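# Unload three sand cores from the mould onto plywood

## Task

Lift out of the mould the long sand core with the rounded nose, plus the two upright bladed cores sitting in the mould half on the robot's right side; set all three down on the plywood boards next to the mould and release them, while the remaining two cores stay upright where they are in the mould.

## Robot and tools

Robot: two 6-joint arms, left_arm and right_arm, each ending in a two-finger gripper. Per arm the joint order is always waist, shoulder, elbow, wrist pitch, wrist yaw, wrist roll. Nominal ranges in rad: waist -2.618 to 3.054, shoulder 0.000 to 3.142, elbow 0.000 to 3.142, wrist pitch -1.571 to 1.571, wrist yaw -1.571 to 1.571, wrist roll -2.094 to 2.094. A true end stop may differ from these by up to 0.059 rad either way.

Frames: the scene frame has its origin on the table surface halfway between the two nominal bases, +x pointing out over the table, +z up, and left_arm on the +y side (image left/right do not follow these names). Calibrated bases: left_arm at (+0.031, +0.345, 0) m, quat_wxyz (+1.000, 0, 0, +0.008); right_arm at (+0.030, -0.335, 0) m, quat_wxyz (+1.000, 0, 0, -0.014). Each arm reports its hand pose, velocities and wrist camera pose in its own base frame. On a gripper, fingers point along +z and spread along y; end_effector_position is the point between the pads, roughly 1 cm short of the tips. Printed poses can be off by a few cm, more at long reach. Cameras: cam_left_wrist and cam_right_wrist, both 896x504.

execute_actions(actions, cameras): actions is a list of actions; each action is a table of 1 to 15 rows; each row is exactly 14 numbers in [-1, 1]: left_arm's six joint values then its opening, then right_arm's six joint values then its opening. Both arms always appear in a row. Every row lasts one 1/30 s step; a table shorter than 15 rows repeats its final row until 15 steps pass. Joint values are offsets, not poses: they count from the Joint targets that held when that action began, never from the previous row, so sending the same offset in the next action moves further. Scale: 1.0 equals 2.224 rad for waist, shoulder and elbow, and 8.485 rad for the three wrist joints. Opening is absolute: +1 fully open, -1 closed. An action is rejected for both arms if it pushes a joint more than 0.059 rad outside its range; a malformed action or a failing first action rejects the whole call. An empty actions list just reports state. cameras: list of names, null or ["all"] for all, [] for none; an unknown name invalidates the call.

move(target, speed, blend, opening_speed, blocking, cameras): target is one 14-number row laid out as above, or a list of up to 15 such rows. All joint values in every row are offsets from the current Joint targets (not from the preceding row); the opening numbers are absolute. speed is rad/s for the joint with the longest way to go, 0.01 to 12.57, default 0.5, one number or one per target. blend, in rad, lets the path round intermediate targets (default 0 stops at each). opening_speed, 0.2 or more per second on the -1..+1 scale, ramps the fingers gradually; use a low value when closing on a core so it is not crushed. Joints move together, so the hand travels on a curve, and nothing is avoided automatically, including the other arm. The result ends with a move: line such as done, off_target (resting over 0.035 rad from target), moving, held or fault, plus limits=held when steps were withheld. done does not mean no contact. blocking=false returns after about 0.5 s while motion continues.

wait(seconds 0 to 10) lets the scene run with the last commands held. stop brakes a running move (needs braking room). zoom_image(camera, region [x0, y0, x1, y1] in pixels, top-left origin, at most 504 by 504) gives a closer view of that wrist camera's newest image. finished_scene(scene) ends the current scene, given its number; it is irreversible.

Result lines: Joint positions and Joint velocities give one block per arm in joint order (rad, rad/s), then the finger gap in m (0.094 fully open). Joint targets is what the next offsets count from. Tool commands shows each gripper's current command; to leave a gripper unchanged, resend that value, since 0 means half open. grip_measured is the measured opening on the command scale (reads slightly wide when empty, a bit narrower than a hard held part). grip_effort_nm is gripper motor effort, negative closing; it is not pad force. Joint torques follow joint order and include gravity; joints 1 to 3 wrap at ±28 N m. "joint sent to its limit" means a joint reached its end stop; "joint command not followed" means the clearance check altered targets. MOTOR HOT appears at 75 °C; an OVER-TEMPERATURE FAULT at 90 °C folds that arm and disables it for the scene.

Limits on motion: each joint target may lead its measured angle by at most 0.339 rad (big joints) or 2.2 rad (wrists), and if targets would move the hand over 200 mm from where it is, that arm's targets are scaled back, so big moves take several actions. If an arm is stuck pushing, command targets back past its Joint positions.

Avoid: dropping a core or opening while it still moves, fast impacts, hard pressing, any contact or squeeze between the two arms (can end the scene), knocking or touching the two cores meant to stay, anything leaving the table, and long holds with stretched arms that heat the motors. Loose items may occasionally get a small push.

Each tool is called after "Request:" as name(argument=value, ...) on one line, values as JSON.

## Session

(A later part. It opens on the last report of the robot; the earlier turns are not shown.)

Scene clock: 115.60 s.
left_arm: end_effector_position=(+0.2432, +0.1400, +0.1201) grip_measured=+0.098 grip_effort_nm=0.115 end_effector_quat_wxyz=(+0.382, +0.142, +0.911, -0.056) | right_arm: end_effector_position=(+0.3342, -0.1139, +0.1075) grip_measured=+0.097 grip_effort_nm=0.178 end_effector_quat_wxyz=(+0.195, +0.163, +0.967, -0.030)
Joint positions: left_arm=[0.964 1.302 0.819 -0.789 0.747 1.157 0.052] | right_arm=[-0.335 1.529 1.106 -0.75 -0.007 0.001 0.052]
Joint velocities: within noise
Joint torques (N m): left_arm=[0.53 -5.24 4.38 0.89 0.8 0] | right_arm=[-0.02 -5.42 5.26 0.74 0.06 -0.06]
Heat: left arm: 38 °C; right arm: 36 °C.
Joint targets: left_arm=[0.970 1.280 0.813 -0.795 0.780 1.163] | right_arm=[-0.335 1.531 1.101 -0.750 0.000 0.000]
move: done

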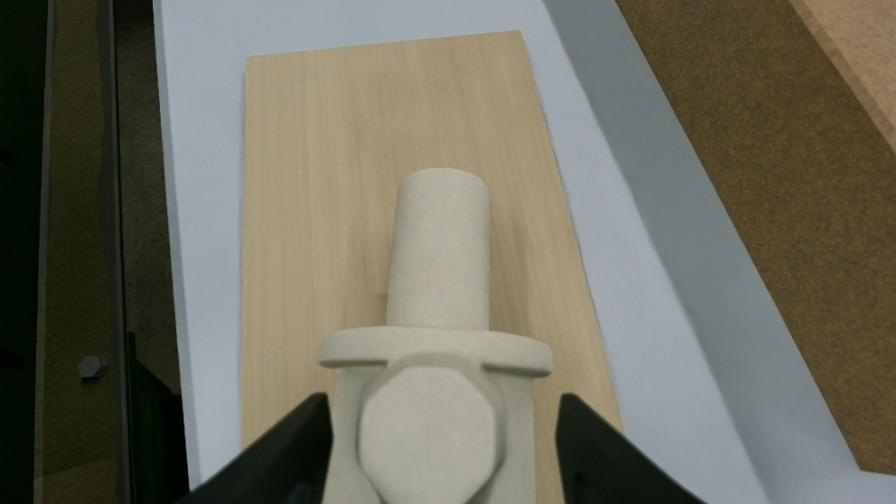

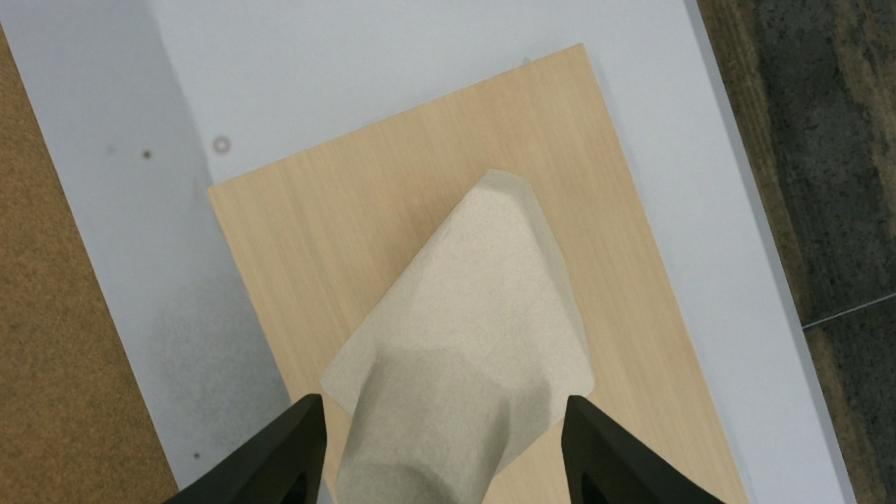

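Request:
move(target=[0,0,0,0,0,0,0.9,0,0,0,0,0,0,0.95], opening_speed=0.6)

Scene clock: 119.17 s.
left_arm: end_effector_position=(+0.2433, +0.1399, +0.1202) grip_measured=+0.898 grip_effort_nm=0.120 end_effector_quat_wxyz=(+0.382, +0.142, +0.911, -0.056) | right_arm: end_effector_position=(+0.3342, -0.1139, +0.1075) grip_measured=+0.947 grip_effort_nm=0.183 end_effector_quat_wxyz=(+0.195, +0.163, +0.967, -0.030)
Joint positions: left_arm=[0.964 1.302 0.819 -0.79 0.747 1.157 0.089] | right_arm=[-0.335 1.529 1.106 -0.75 -0.006 0.001 0.091]
Joint velocities: within noise
Joint torques (N m): left_arm=[0.61 -5.12 4.4 0.89 0.83 0.01] | right_arm=[0.01 -5.38 5.26 0.74 0.05 -0.06]
Heat: left arm: 38 °C; right arm: 36 °C.
Joint targets: left_arm=[0.970 1.280 0.813 -0.795 0.780 1.163] | right_arm=[-0.335 1.531 1.101 -0.750 0.000 0.000]
move: done

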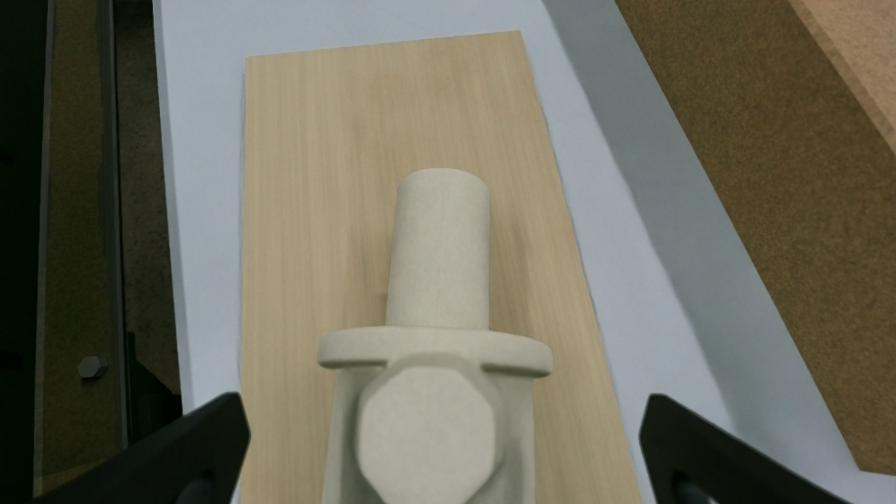

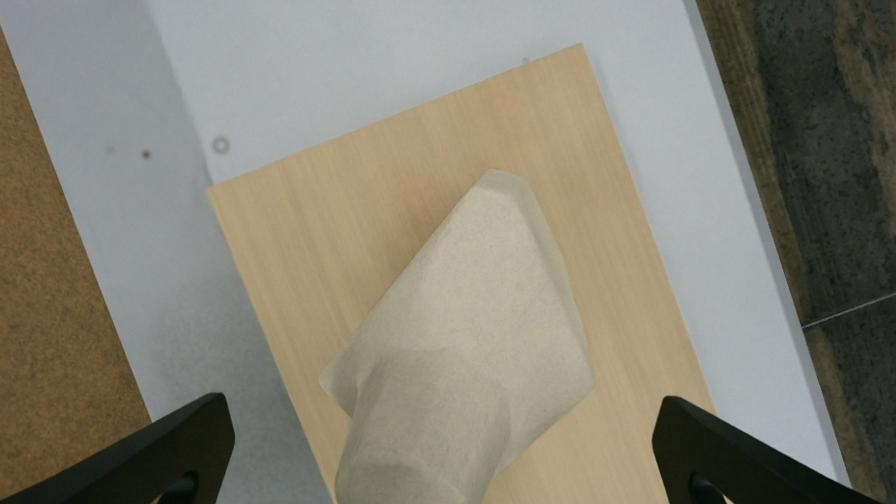

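Request:
move(target=[0,0,0.135,-0.0354,0,0,0.9,0,0,0.18,-0.0472,0,0,0.95], speed=0.4)

Scene clock: 122.90 s.
left_arm: end_effector_position=(+0.2448, +0.1415, +0.1869) grip_measured=+0.898 grip_effort_nm=0.125 end_effector_quat_wxyz=(+0.378, +0.138, +0.913, -0.067) | right_arm: end_effector_position=(+0.3297, -0.1124, +0.1978) grip_measured=+0.947 grip_effort_nm=0.178 end_effector_quat_wxyz=(+0.186, +0.164, +0.968, -0.028)
Joint positions: left_arm=[0.964 1.302 1.09 -1.087 0.75 1.157 0.089] | right_arm=[-0.335 1.529 1.473 -1.138 -0.006 0.001 0.091]
Joint velocities: within noise
Joint torques (N m): left_arm=[0.5 -5.23 6.82 0.82 0.79 0] | right_arm=[-0.01 -5.3 7.75 0.58 0.05 -0.05]
Heat: left arm: 37 °C; right arm: 36 °C.
Joint targets: left_arm=[0.970 1.280 1.113 -1.096 0.780 1.163] | right_arm=[-0.335 1.531 1.501 -1.150 0.000 0.000]
move: done

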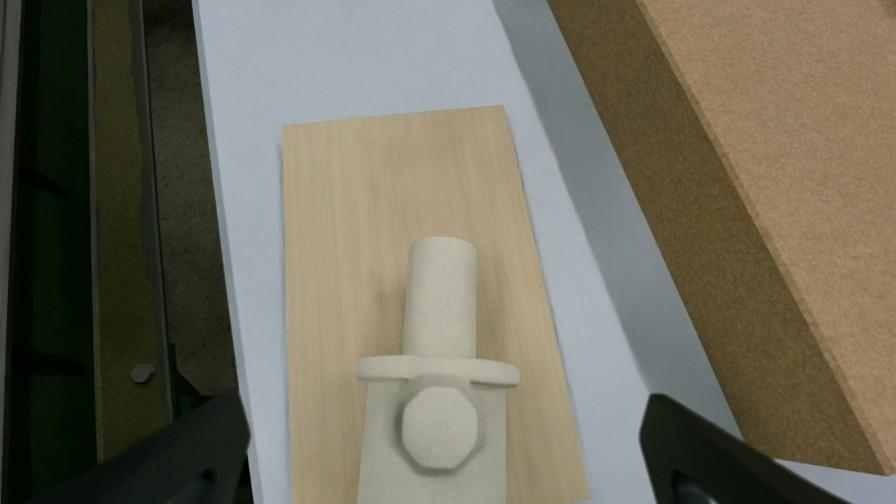

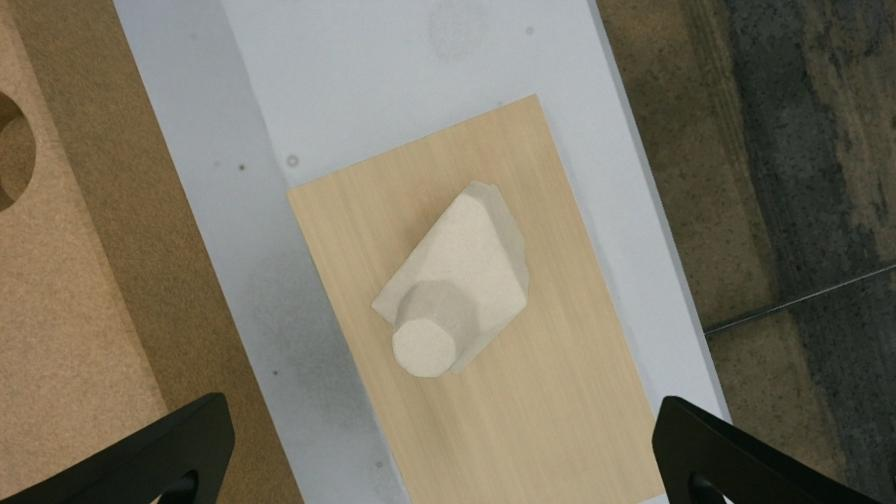

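Request:
move(target=[[0,0,0,0,0,0,0.9,0,0,0.112,-0.0295,0,0,0.95],[0,0,0,0,0,0,0.9,0.3192,0,0.112,-0.0295,0,0,0.95],[0,0,0,0,0,0,0.9,0.3192,0.1767,0.1594,0.0553,0,0,0.95]], speed=0.8, blend=0.12)

Scene clock: 133.50 s.
left_arm: end_effector_position=(+0.2447, +0.1414, +0.1869) grip_measured=+0.898 grip_effort_nm=0.120 end_effector_quat_wxyz=(+0.378, +0.138, +0.913, -0.068) | right_arm: end_effector_position=(+0.4962, +0.1940, +0.2229) grip_measured=+0.947 grip_effort_nm=0.178 end_effector_quat_wxyz=(+0.367, -0.170, +0.912, +0.070)
Joint positions: left_arm=[0.964 1.302 1.09 -1.088 0.75 1.157 0.089] | right_arm=[0.37 1.922 1.822 -0.705 -0.001 0.001 0.091]
Joint velocities: within noise
Joint torques (N m): left_arm=[0.59 -5.35 6.87 0.84 0.81 -0.01] | right_arm=[0.43 -8.95 8.73 1.38 0 -0.04]
Heat: left arm: 37 °C; right arm: 37 °C.
Joint targets: left_arm=[0.970 1.280 1.113 -1.095 0.780 1.163] | right_arm=[0.375 1.924 1.856 -0.681 0.000 0.000]
move: done

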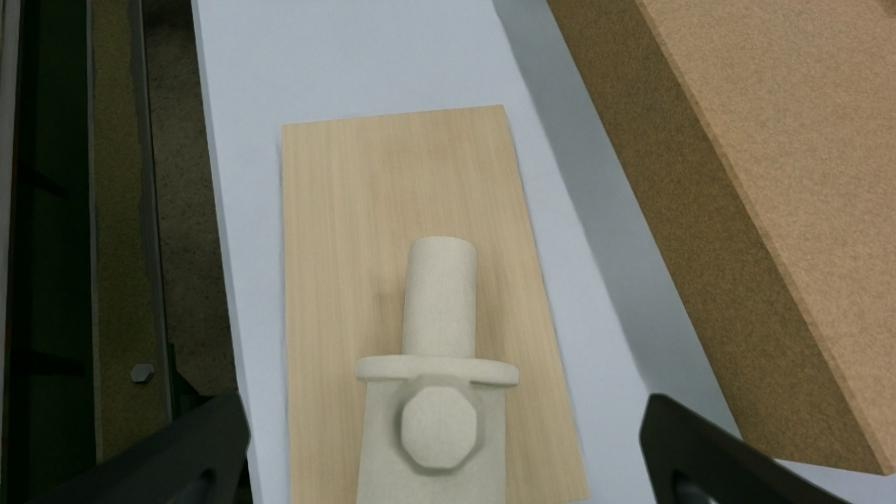

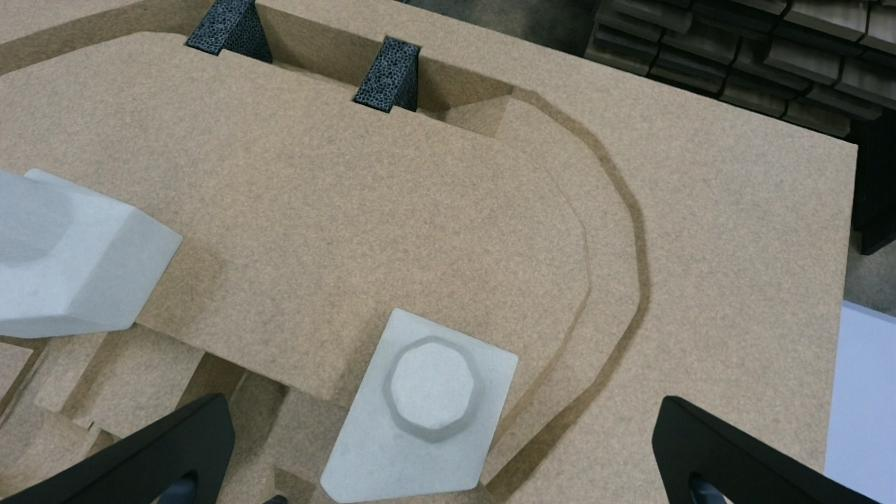

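Request:
move(target=[0,0,0,0,0,0,0.9,0.0040,-0.003,-0.0881,0.0225,0,0,0.95], speed=0.5, cameras=["cam_right_wrist"])

Scene clock: 140.83 s.
left_arm: end_effector_position=(+0.2447, +0.1414, +0.1869) grip_measured=+0.898 grip_effort_nm=0.125 end_effector_quat_wxyz=(+0.378, +0.138, +0.913, -0.068) | right_arm: end_effector_position=(+0.5025, +0.2002, +0.1890) grip_measured=+0.947 grip_effort_nm=0.183 end_effector_quat_wxyz=(+0.382, -0.172, +0.905, +0.074)
Joint positions: left_arm=[0.964 1.302 1.09 -1.088 0.75 1.157 0.089] | right_arm=[0.377 1.922 1.665 -0.515 -0.001 0.001 0.091]
Joint velocities: within noise
Joint torques (N m): left_arm=[0.49 -5.24 6.83 0.84 0.79 -0.02] | right_arm=[0.76 -9.58 5.79 1.44 0 -0.04]
Heat: left arm: 37 °C; right arm: 39 °C.
Joint targets: left_arm=[0.970 1.280 1.113 -1.095 0.780 1.163] | right_arm=[0.384 1.917 1.660 -0.490 0.000 0.000]
move: done
Images, in order (width x height): cam_right_wrist 896x504.

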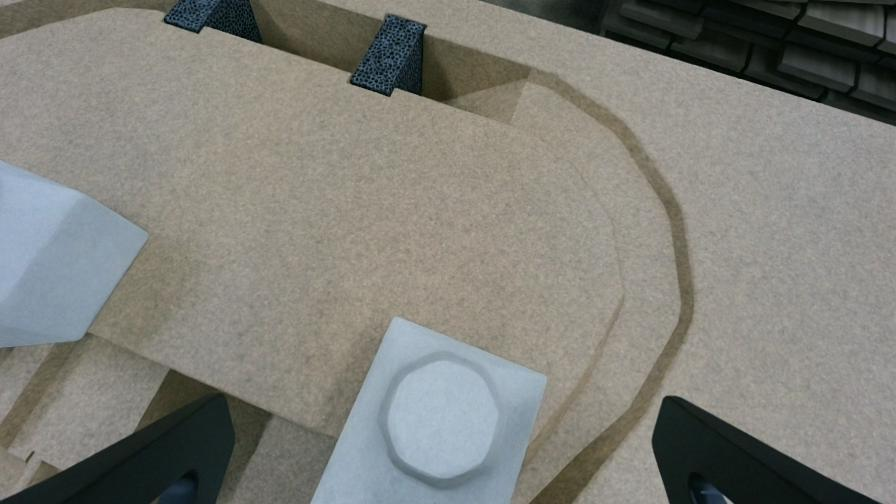

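Request:
move(target=[0,0,0,0,0,0,0.9,0,0.0018,-0.0495,0.0148,0,0,0.95], speed=0.4, cameras=["cam_right_wrist"])

Scene clock: 145.13 s.
left_arm: end_effector_position=(+0.2447, +0.1414, +0.1869) grip_measured=+0.898 grip_effort_nm=0.129 end_effector_quat_wxyz=(+0.378, +0.138, +0.913, -0.068) | right_arm: end_effector_position=(+0.5035, +0.2006, +0.1652) grip_measured=+0.947 grip_effort_nm=0.183 end_effector_quat_wxyz=(+0.390, -0.172, +0.902, +0.075)
Joint positions: left_arm=[0.964 1.302 1.09 -1.088 0.75 1.157 0.089] | right_arm=[0.377 1.922 1.558 -0.392 -0.001 0.001 0.091]
Joint velocities: within noise
Joint torques (N m): left_arm=[0.55 -5.3 6.86 0.82 0.79 0.01] | right_arm=[0.64 -9.25 5.56 1.47 0 -0.05]
Heat: left arm: 37 °C; right arm: 41 °C.
Joint targets: left_arm=[0.970 1.280 1.113 -1.095 0.780 1.163] | right_arm=[0.384 1.921 1.550 -0.364 0.000 0.000]
move: done
Images, in order (width x height): cam_right_wrist 896x504.

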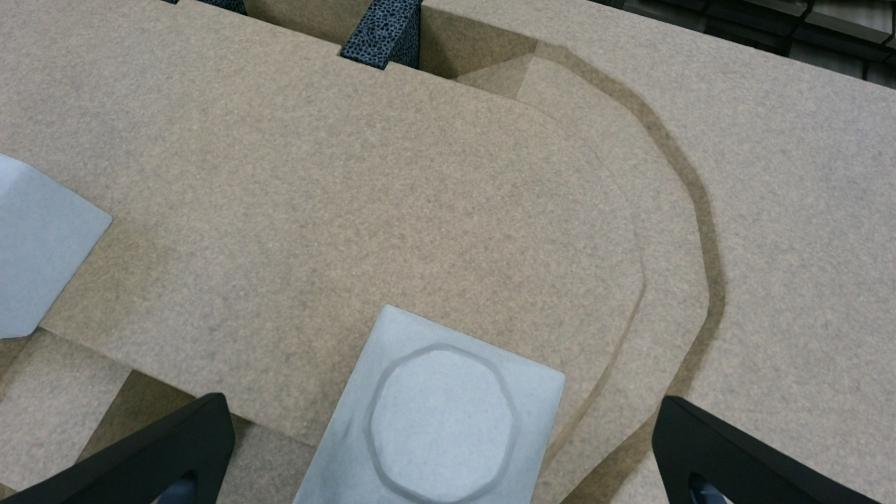

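Request:
move(target=[0,0,0,0,0,0,0.9,0,0,0,0,0,0,-0.58], opening_speed=0.7, cameras=["cam_right_wrist"])

Scene clock: 149.03 s.
left_arm: end_effector_position=(+0.2447, +0.1414, +0.1869) grip_measured=+0.898 grip_effort_nm=0.129 end_effector_quat_wxyz=(+0.378, +0.138, +0.913, -0.068) | right_arm: end_effector_position=(+0.5037, +0.2008, +0.1655) grip_measured=-0.354 grip_effort_nm=-0.999 end_effector_quat_wxyz=(+0.390, -0.172, +0.901, +0.075)
Joint positions: left_arm=[0.964 1.302 1.09 -1.088 0.75 1.157 0.089] | right_arm=[0.377 1.922 1.558 -0.39 -0.001 0.001 0.03]
Joint velocities: within noise
Joint torques (N m): left_arm=[0.55 -5.22 6.91 0.83 0.79 0.01] | right_arm=[0.58 -9.24 5.53 1.47 0.01 -0.05]
Heat: left arm: 37 °C; right arm: 42 °C.
Joint targets: left_arm=[0.970 1.280 1.113 -1.095 0.780 1.163] | right_arm=[0.384 1.921 1.550 -0.364 0.000 0.000]
move: done
Images, in order (width x height): cam_right_wrist 896x504.

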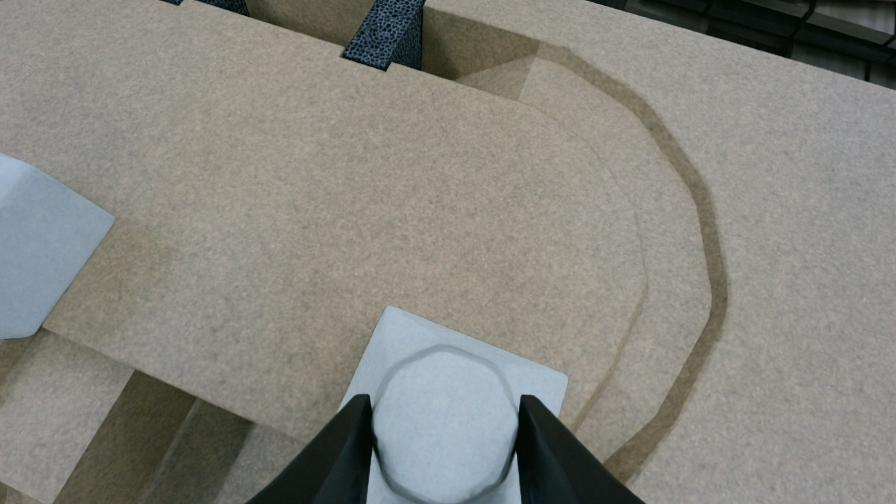

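Request:
move(target=[[0,0,0,0,0,0,0.9,0,-0.0052,0.0674,-0.0125,0,0,-0.58],[0,0,0,0,0,0,0.9,0,0.0013,0.1506,-0.0319,0,0,-0.58],[0,0,0,0,0,0,0.9,0,0.0235,0.2563,-0.0537,0,0,-0.58]], speed=[0.15,0.25,0.4], blend=0.03, cameras=["cam_right_wrist"])

Scene clock: 157.30 s.
left_arm: end_effector_position=(+0.2447, +0.1414, +0.1869) grip_measured=+0.898 grip_effort_nm=0.129 end_effector_quat_wxyz=(+0.378, +0.138, +0.913, -0.068) | right_arm: end_effector_position=(+0.5023, +0.2003, +0.2704) grip_measured=-0.356 grip_effort_nm=-1.004 end_effector_quat_wxyz=(+0.382, -0.172, +0.905, +0.074)
Joint positions: left_arm=[0.964 1.302 1.09 -1.088 0.75 1.157 0.089] | right_arm=[0.377 1.977 2.071 -0.865 -0.001 0.001 0.03]
Joint velocities: within noise
Joint torques (N m): left_arm=[0.47 -5.27 6.89 0.86 0.78 0] | right_arm=[0.59 -9.68 9.78 1.64 0.01 -0.05]
Heat: left arm: 37 °C; right arm: 43 °C.
Joint targets: left_arm=[0.970 1.280 1.113 -1.095 0.780 1.163] | right_arm=[0.384 1.973 2.120 -0.820 0.000 0.000]
move: off_target (right_arm); right_arm: the elbow is farthest, 0.049 rad from its target
Images, in order (width x height): cam_right_wrist 896x504.

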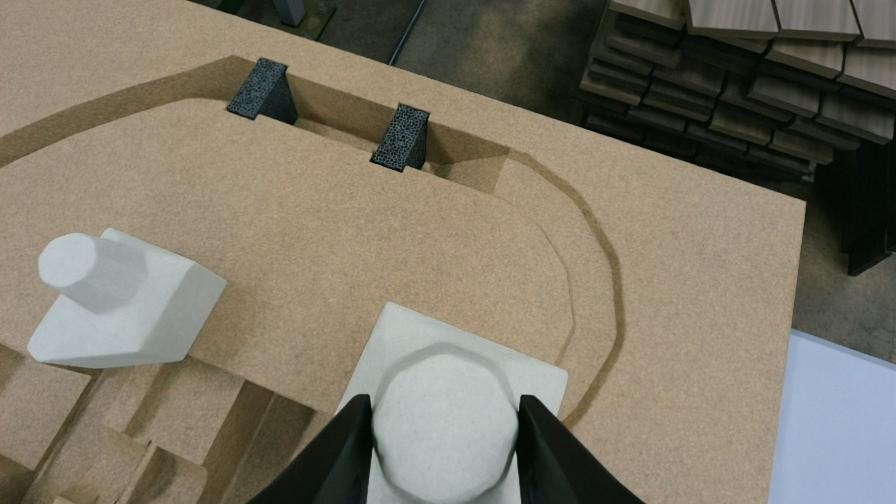

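Request:
move(target=[[0,0,0,0,0,0,0.9,0,-0.4096,-0.3795,-0.0058,0,0,-0.58],[0,0,0,0,0,0,0.9,-0.3975,-0.4096,-0.3795,-0.0058,0,0,-0.58]], speed=0.55, blend=0.1, cameras=["cam_right_wrist"])

Scene clock: 169.17 s.
left_arm: end_effector_position=(+0.2447, +0.1414, +0.1869) grip_measured=+0.898 grip_effort_nm=0.125 end_effector_quat_wxyz=(+0.378, +0.138, +0.913, -0.068) | right_arm: end_effector_position=(+0.2738, -0.1478, +0.2886) grip_measured=-0.356 grip_effort_nm=-1.004 end_effector_quat_wxyz=(+0.391, +0.226, +0.887, -0.101)
Joint positions: left_arm=[0.964 1.302 1.09 -1.088 0.75 1.157 0.089] | right_arm=[-0.496 1.09 1.273 -0.924 0.005 0.001 0.03]
Joint velocities: within noise
Joint torques (N m): left_arm=[0.47 -5.3 6.84 0.83 0.79 0] | right_arm=[-0.17 -4.36 5.9 1.77 -0.06 -0.05]
Heat: left arm: 38 °C; right arm: 43 °C.
Joint targets: left_arm=[0.970 1.280 1.113 -1.095 0.780 1.163] | right_arm=[-0.500 1.062 1.276 -0.869 0.000 0.000]
move: off_target (right_arm); right_arm: the wrist pitch is farthest, 0.054 rad from its target
Images, in order (width x height): cam_right_wrist 896x504.

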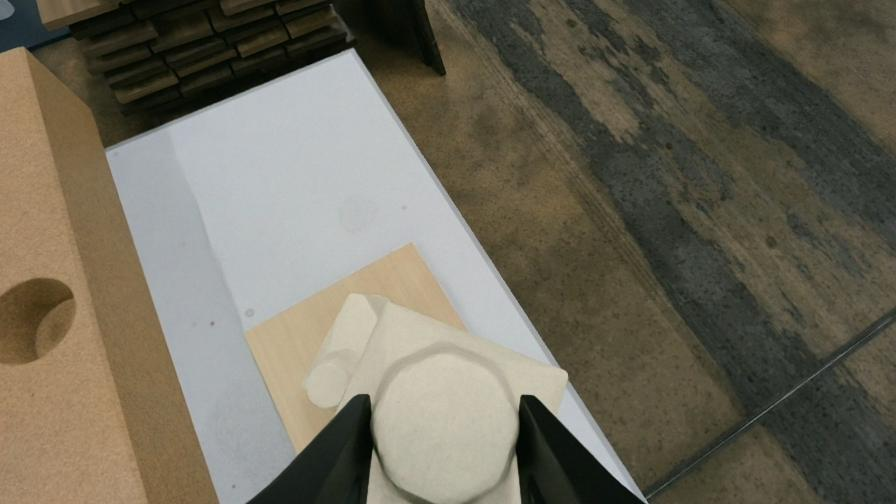

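Request:
move(target=[[0,0,0,0,0,0,0.9,0.009,-0.0841,-0.0490,-0.0095,0,0,-0.58],[0,0,0,0,0,0,0.9,0.009,-0.1376,-0.2163,0.0203,0,0,-0.58]], speed=0.35, blend=0.04, cameras=["cam_right_wrist"])

Scene clock: 181.27 s.
left_arm: end_effector_position=(+0.2447, +0.1414, +0.1869) grip_measured=+0.898 grip_effort_nm=0.120 end_effector_quat_wxyz=(+0.378, +0.138, +0.913, -0.068) | right_arm: end_effector_position=(+0.2260, -0.1196, +0.1938) grip_measured=-0.356 grip_effort_nm=-1.004 end_effector_quat_wxyz=(+0.379, +0.223, +0.893, -0.096)
Joint positions: left_arm=[0.964 1.302 1.09 -1.088 0.75 1.157 0.089] | right_arm=[-0.488 0.78 0.788 -0.775 0.004 0.001 0.03]
Joint velocities: within noise
Joint torques (N m): left_arm=[0.61 -5.29 6.78 0.84 0.8 0] | right_arm=[0.7 -2.28 6.42 1.94 -0.05 -0.05]
Heat: left arm: 38 °C; right arm: 39 °C.
Joint targets: left_arm=[0.970 1.280 1.113 -1.095 0.780 1.163] | right_arm=[-0.480 0.756 0.794 -0.697 0.000 0.000]
move: off_target (right_arm); right_arm: the wrist pitch is farthest, 0.079 rad from its target
Images, in order (width x height): cam_right_wrist 896x504.

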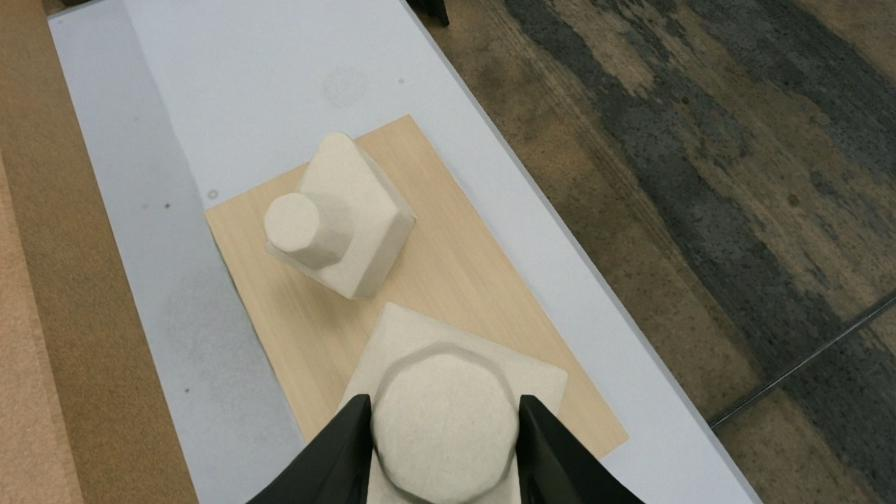

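Request:
move(target=[0,0,0,0,0,0,0.9,0,-0.0170,-0.1214,0.0295,0,0,-0.58], speed=0.25, cameras=["cam_right_wrist"])

Scene clock: 187.03 s.
left_arm: end_effector_position=(+0.2447, +0.1414, +0.1869) grip_measured=+0.898 grip_effort_nm=0.120 end_effector_quat_wxyz=(+0.378, +0.138, +0.913, -0.068) | right_arm: end_effector_position=(+0.2290, -0.1212, +0.1316) grip_measured=-0.356 grip_effort_nm=-1.004 end_effector_quat_wxyz=(+0.386, +0.223, +0.890, -0.098)
Joint positions: left_arm=[0.964 1.302 1.09 -1.088 0.75 1.157 0.089] | right_arm=[-0.488 0.742 0.519 -0.528 0.004 0.001 0.03]
Joint velocities: within noise
Joint torques (N m): left_arm=[0.44 -5.27 6.87 0.84 0.8 -0.01] | right_arm=[0.69 -2.21 6.6 2.01 -0.06 -0.05]
Heat: left arm: 38 °C; right arm: 40 °C.
Joint targets: left_arm=[0.970 1.280 1.113 -1.095 0.780 1.163] | right_arm=[-0.480 0.718 0.524 -0.447 0.000 0.000]
move: off_target (right_arm); right_arm: the wrist pitch is farthest, 0.082 rad from its target
Images, in order (width x height): cam_right_wrist 896x504.

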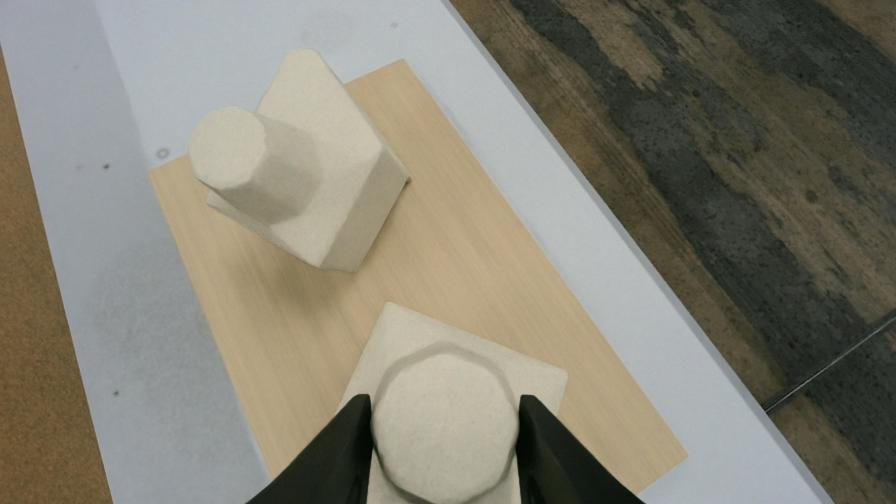

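Request:
move(target=[0,0,0,0,0,0,0.9,0,0,-0.0240,0.0062,0,0,-0.58], speed=0.12, cameras=["cam_right_wrist"])

Scene clock: 190.60 s.
left_arm: end_effector_position=(+0.2447, +0.1414, +0.1869) grip_measured=+0.898 grip_effort_nm=0.129 end_effector_quat_wxyz=(+0.378, +0.138, +0.913, -0.068) | right_arm: end_effector_position=(+0.2295, -0.1215, +0.1204) grip_measured=-0.356 grip_effort_nm=-1.004 end_effector_quat_wxyz=(+0.389, +0.222, +0.889, -0.099)
Joint positions: left_arm=[0.964 1.302 1.09 -1.088 0.75 1.157 0.089] | right_arm=[-0.488 0.74 0.469 -0.475 0.004 0.001 0.03]
Joint velocities: within noise
Joint torques (N m): left_arm=[0.47 -5.27 6.9 0.83 0.79 0.03] | right_arm=[0.65 -2.07 6.27 2 -0.05 -0.04]
Heat: left arm: 38 °C; right arm: 41 °C.
Joint targets: left_arm=[0.970 1.280 1.113 -1.095 0.780 1.163] | right_arm=[-0.480 0.718 0.471 -0.394 0.000 0.000]
move: off_target (right_arm); right_arm: the wrist pitch is farthest, 0.081 rad from its target
Images, in order (width x height): cam_right_wrist 896x504.

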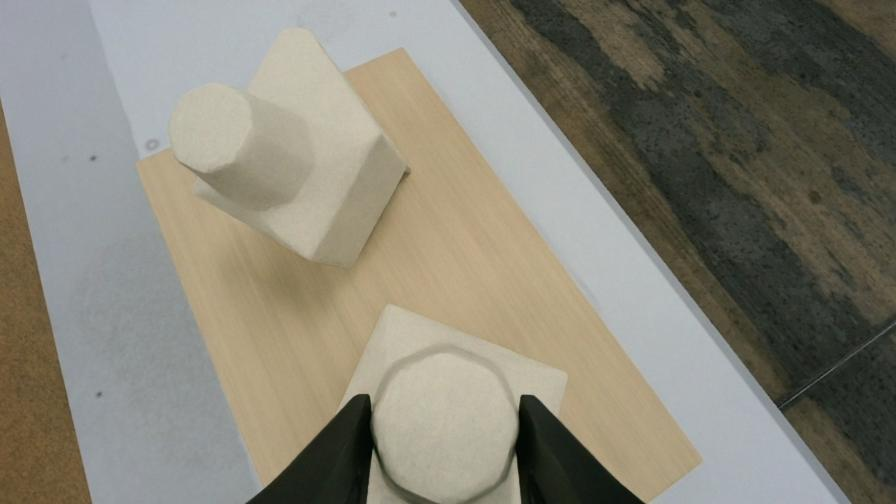

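Request:
move(target=[0,0,0,0,0,0,0.9,0,0,-0.0130,0.0025,0,0,-0.58], speed=0.1, cameras=["cam_right_wrist"])

Scene clock: 193.10 s.
left_arm: end_effector_position=(+0.2447, +0.1414, +0.1869) grip_measured=+0.898 grip_effort_nm=0.110 end_effector_quat_wxyz=(+0.378, +0.138, +0.913, -0.068) | right_arm: end_effector_position=(+0.2318, -0.1227, +0.1187) grip_measured=-0.356 grip_effort_nm=-1.009 end_effector_quat_wxyz=(+0.398, +0.221, +0.884, -0.101)
Joint positions: left_arm=[0.964 1.302 1.09 -1.088 0.75 1.157 0.089] | right_arm=[-0.488 0.736 0.446 -0.435 0.004 0.001 0.03]
Joint velocities: within noise
Joint torques (N m): left_arm=[0.58 -5.26 6.79 0.83 0.79 0.02] | right_arm=[0.69 -1.73 5.86 1.82 -0.05 -0.05]
Heat: left arm: 38 °C; right arm: 41 °C.
Joint targets: left_arm=[0.970 1.280 1.113 -1.095 0.780 1.163] | right_arm=[-0.480 0.718 0.442 -0.373 0.000 0.000]
move: off_target (right_arm); right_arm: the wrist pitch is farthest, 0.062 rad from its target
Images, in order (width x height): cam_right_wrist 896x504.

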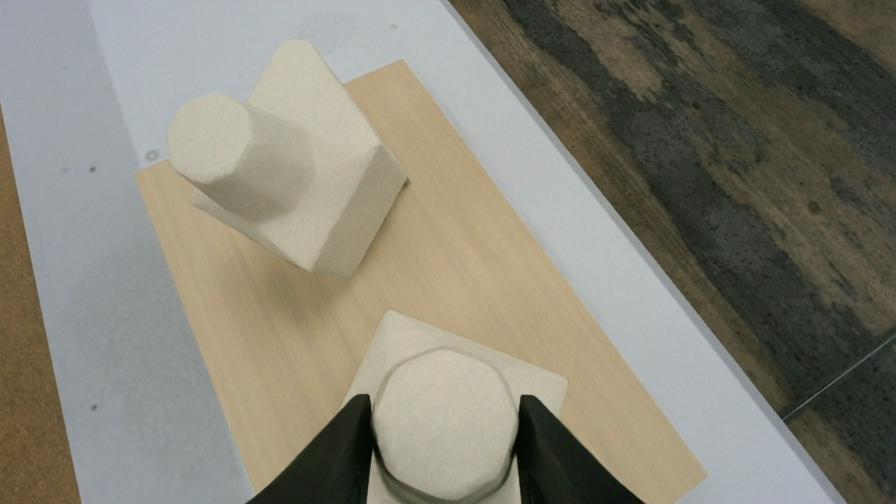

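Request:
move(target=[0,0,0,0,0,0,0.9,0,0,0,0,0,0,0.1], opening_speed=0.4, cameras=[])

Request:
move(target=[0,0,0,0,0,0,0.9,0,0,0,0,0,0,0.95], opening_speed=0.8, cameras=["cam_right_wrist"])

Scene clock: 198.17 s.
left_arm: end_effector_position=(+0.2447, +0.1414, +0.1869) grip_measured=+0.898 grip_effort_nm=0.125 end_effector_quat_wxyz=(+0.378, +0.138, +0.913, -0.068) | right_arm: end_effector_position=(+0.2368, -0.1253, +0.1266) grip_measured=+0.097 grip_effort_nm=0.178 end_effector_quat_wxyz=(+0.416, +0.219, +0.876, -0.105)
Joint positions: left_arm=[0.964 1.302 1.09 -1.088 0.75 1.157 0.089] | right_arm=[-0.488 0.73 0.446 -0.399 0.004 0.001 0.052]
Joint velocities: within noise
Joint torques (N m): left_arm=[0.49 -5.31 6.82 0.84 0.79 -0.01] | right_arm=[0.7 -1.21 5.98 1.56 -0.05 -0.05]
Heat: left arm: 38 °C; right arm: 41 °C.
Joint targets: left_arm=[0.970 1.280 1.113 -1.095 0.780 1.163] | right_arm=[-0.480 0.719 0.442 -0.373 0.000 0.000]
move: done
No camera images: "cameras" was empty.

Scene clock: 199.47 s.
left_arm: end_effector_position=(+0.2447, +0.1414, +0.1869) grip_measured=+0.898 grip_effort_nm=0.120 end_effector_quat_wxyz=(+0.378, +0.138, +0.913, -0.068) | right_arm: end_effector_position=(+0.2369, -0.1254, +0.1267) grip_measured=+0.947 grip_effort_nm=0.173 end_effector_quat_wxyz=(+0.416, +0.219, +0.876, -0.105)
Joint positions: left_arm=[0.964 1.302 1.09 -1.088 0.75 1.157 0.089] | right_arm=[-0.488 0.73 0.446 -0.399 0.004 0.001 0.091]
Joint velocities: within noise
Joint torques (N m): left_arm=[0.42 -5.3 6.9 0.83 0.78 0.03] | right_arm=[0.68 -1.22 5.97 1.55 -0.05 -0.04]
Heat: left arm: 38 °C; right arm: 41 °C.
Joint targets: left_arm=[0.970 1.280 1.113 -1.095 0.780 1.163] | right_arm=[-0.480 0.719 0.442 -0.373 0.000 0.000]
move: done
Images, in order (width x height): cam_right_wrist 896x504.

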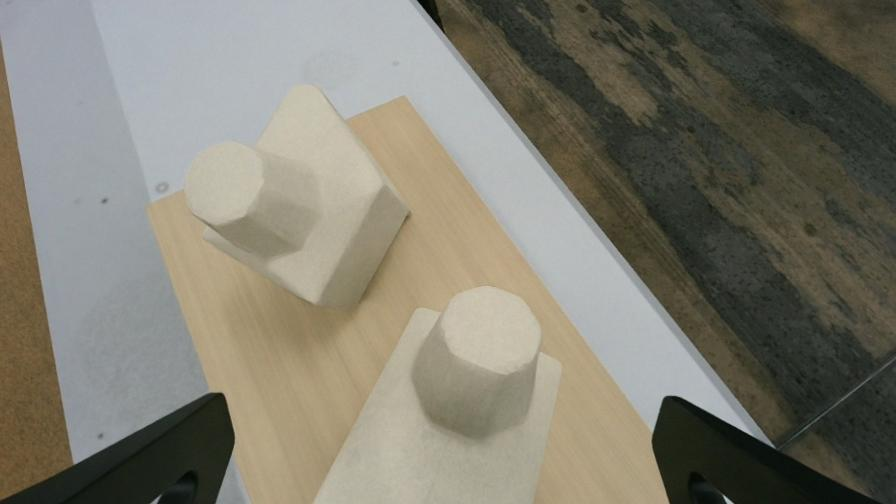

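Request:
move(target=[0,0,0,0,0,0,0.9,0,0,0.1349,-0.0354,0,0,0.95], speed=0.4)

Scene clock: 202.80 s.
left_arm: end_effector_position=(+0.2447, +0.1414, +0.1869) grip_measured=+0.898 grip_effort_nm=0.129 end_effector_quat_wxyz=(+0.378, +0.138, +0.913, -0.068) | right_arm: end_effector_position=(+0.2314, -0.1225, +0.1945) grip_measured=+0.947 grip_effort_nm=0.183 end_effector_quat_wxyz=(+0.418, +0.219, +0.875, -0.106)
Joint positions: left_arm=[0.964 1.302 1.09 -1.088 0.75 1.157 0.089] | right_arm=[-0.488 0.727 0.713 -0.666 0.004 0.001 0.091]
Joint velocities: within noise
Joint torques (N m): left_arm=[0.51 -5.42 6.89 0.85 0.81 0.02] | right_arm=[0.68 -0.79 8.4 1.27 -0.05 -0.05]
Heat: left arm: 38 °C; right arm: 40 °C.
Joint targets: left_arm=[0.970 1.280 1.113 -1.095 0.780 1.163] | right_arm=[-0.480 0.718 0.742 -0.673 0.000 0.000]
move: done

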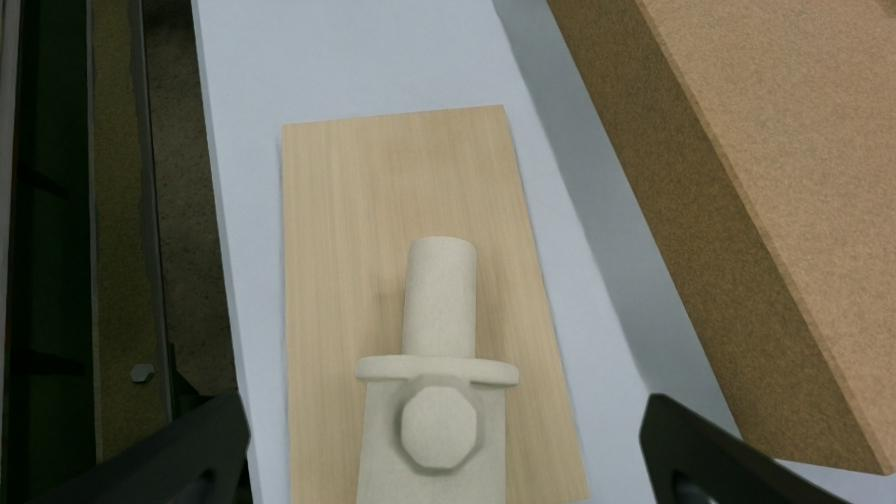

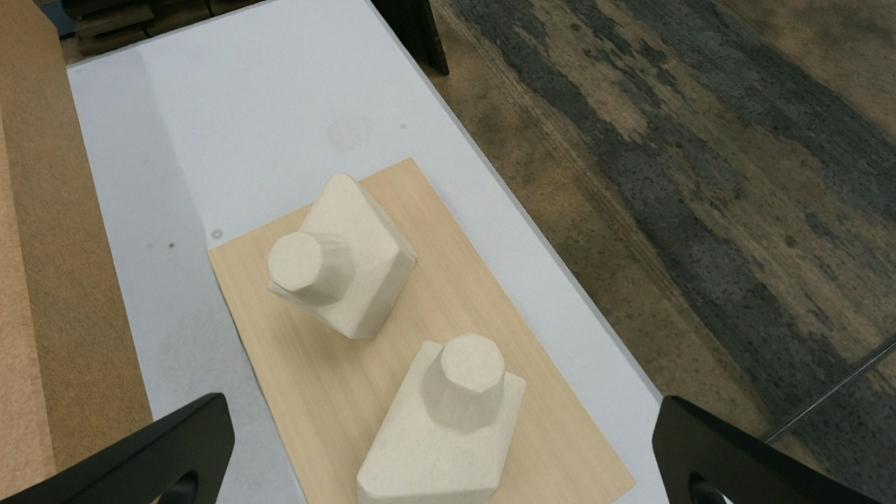

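Request:
finished_scene(scene=2)

The scene is finished: the task was done.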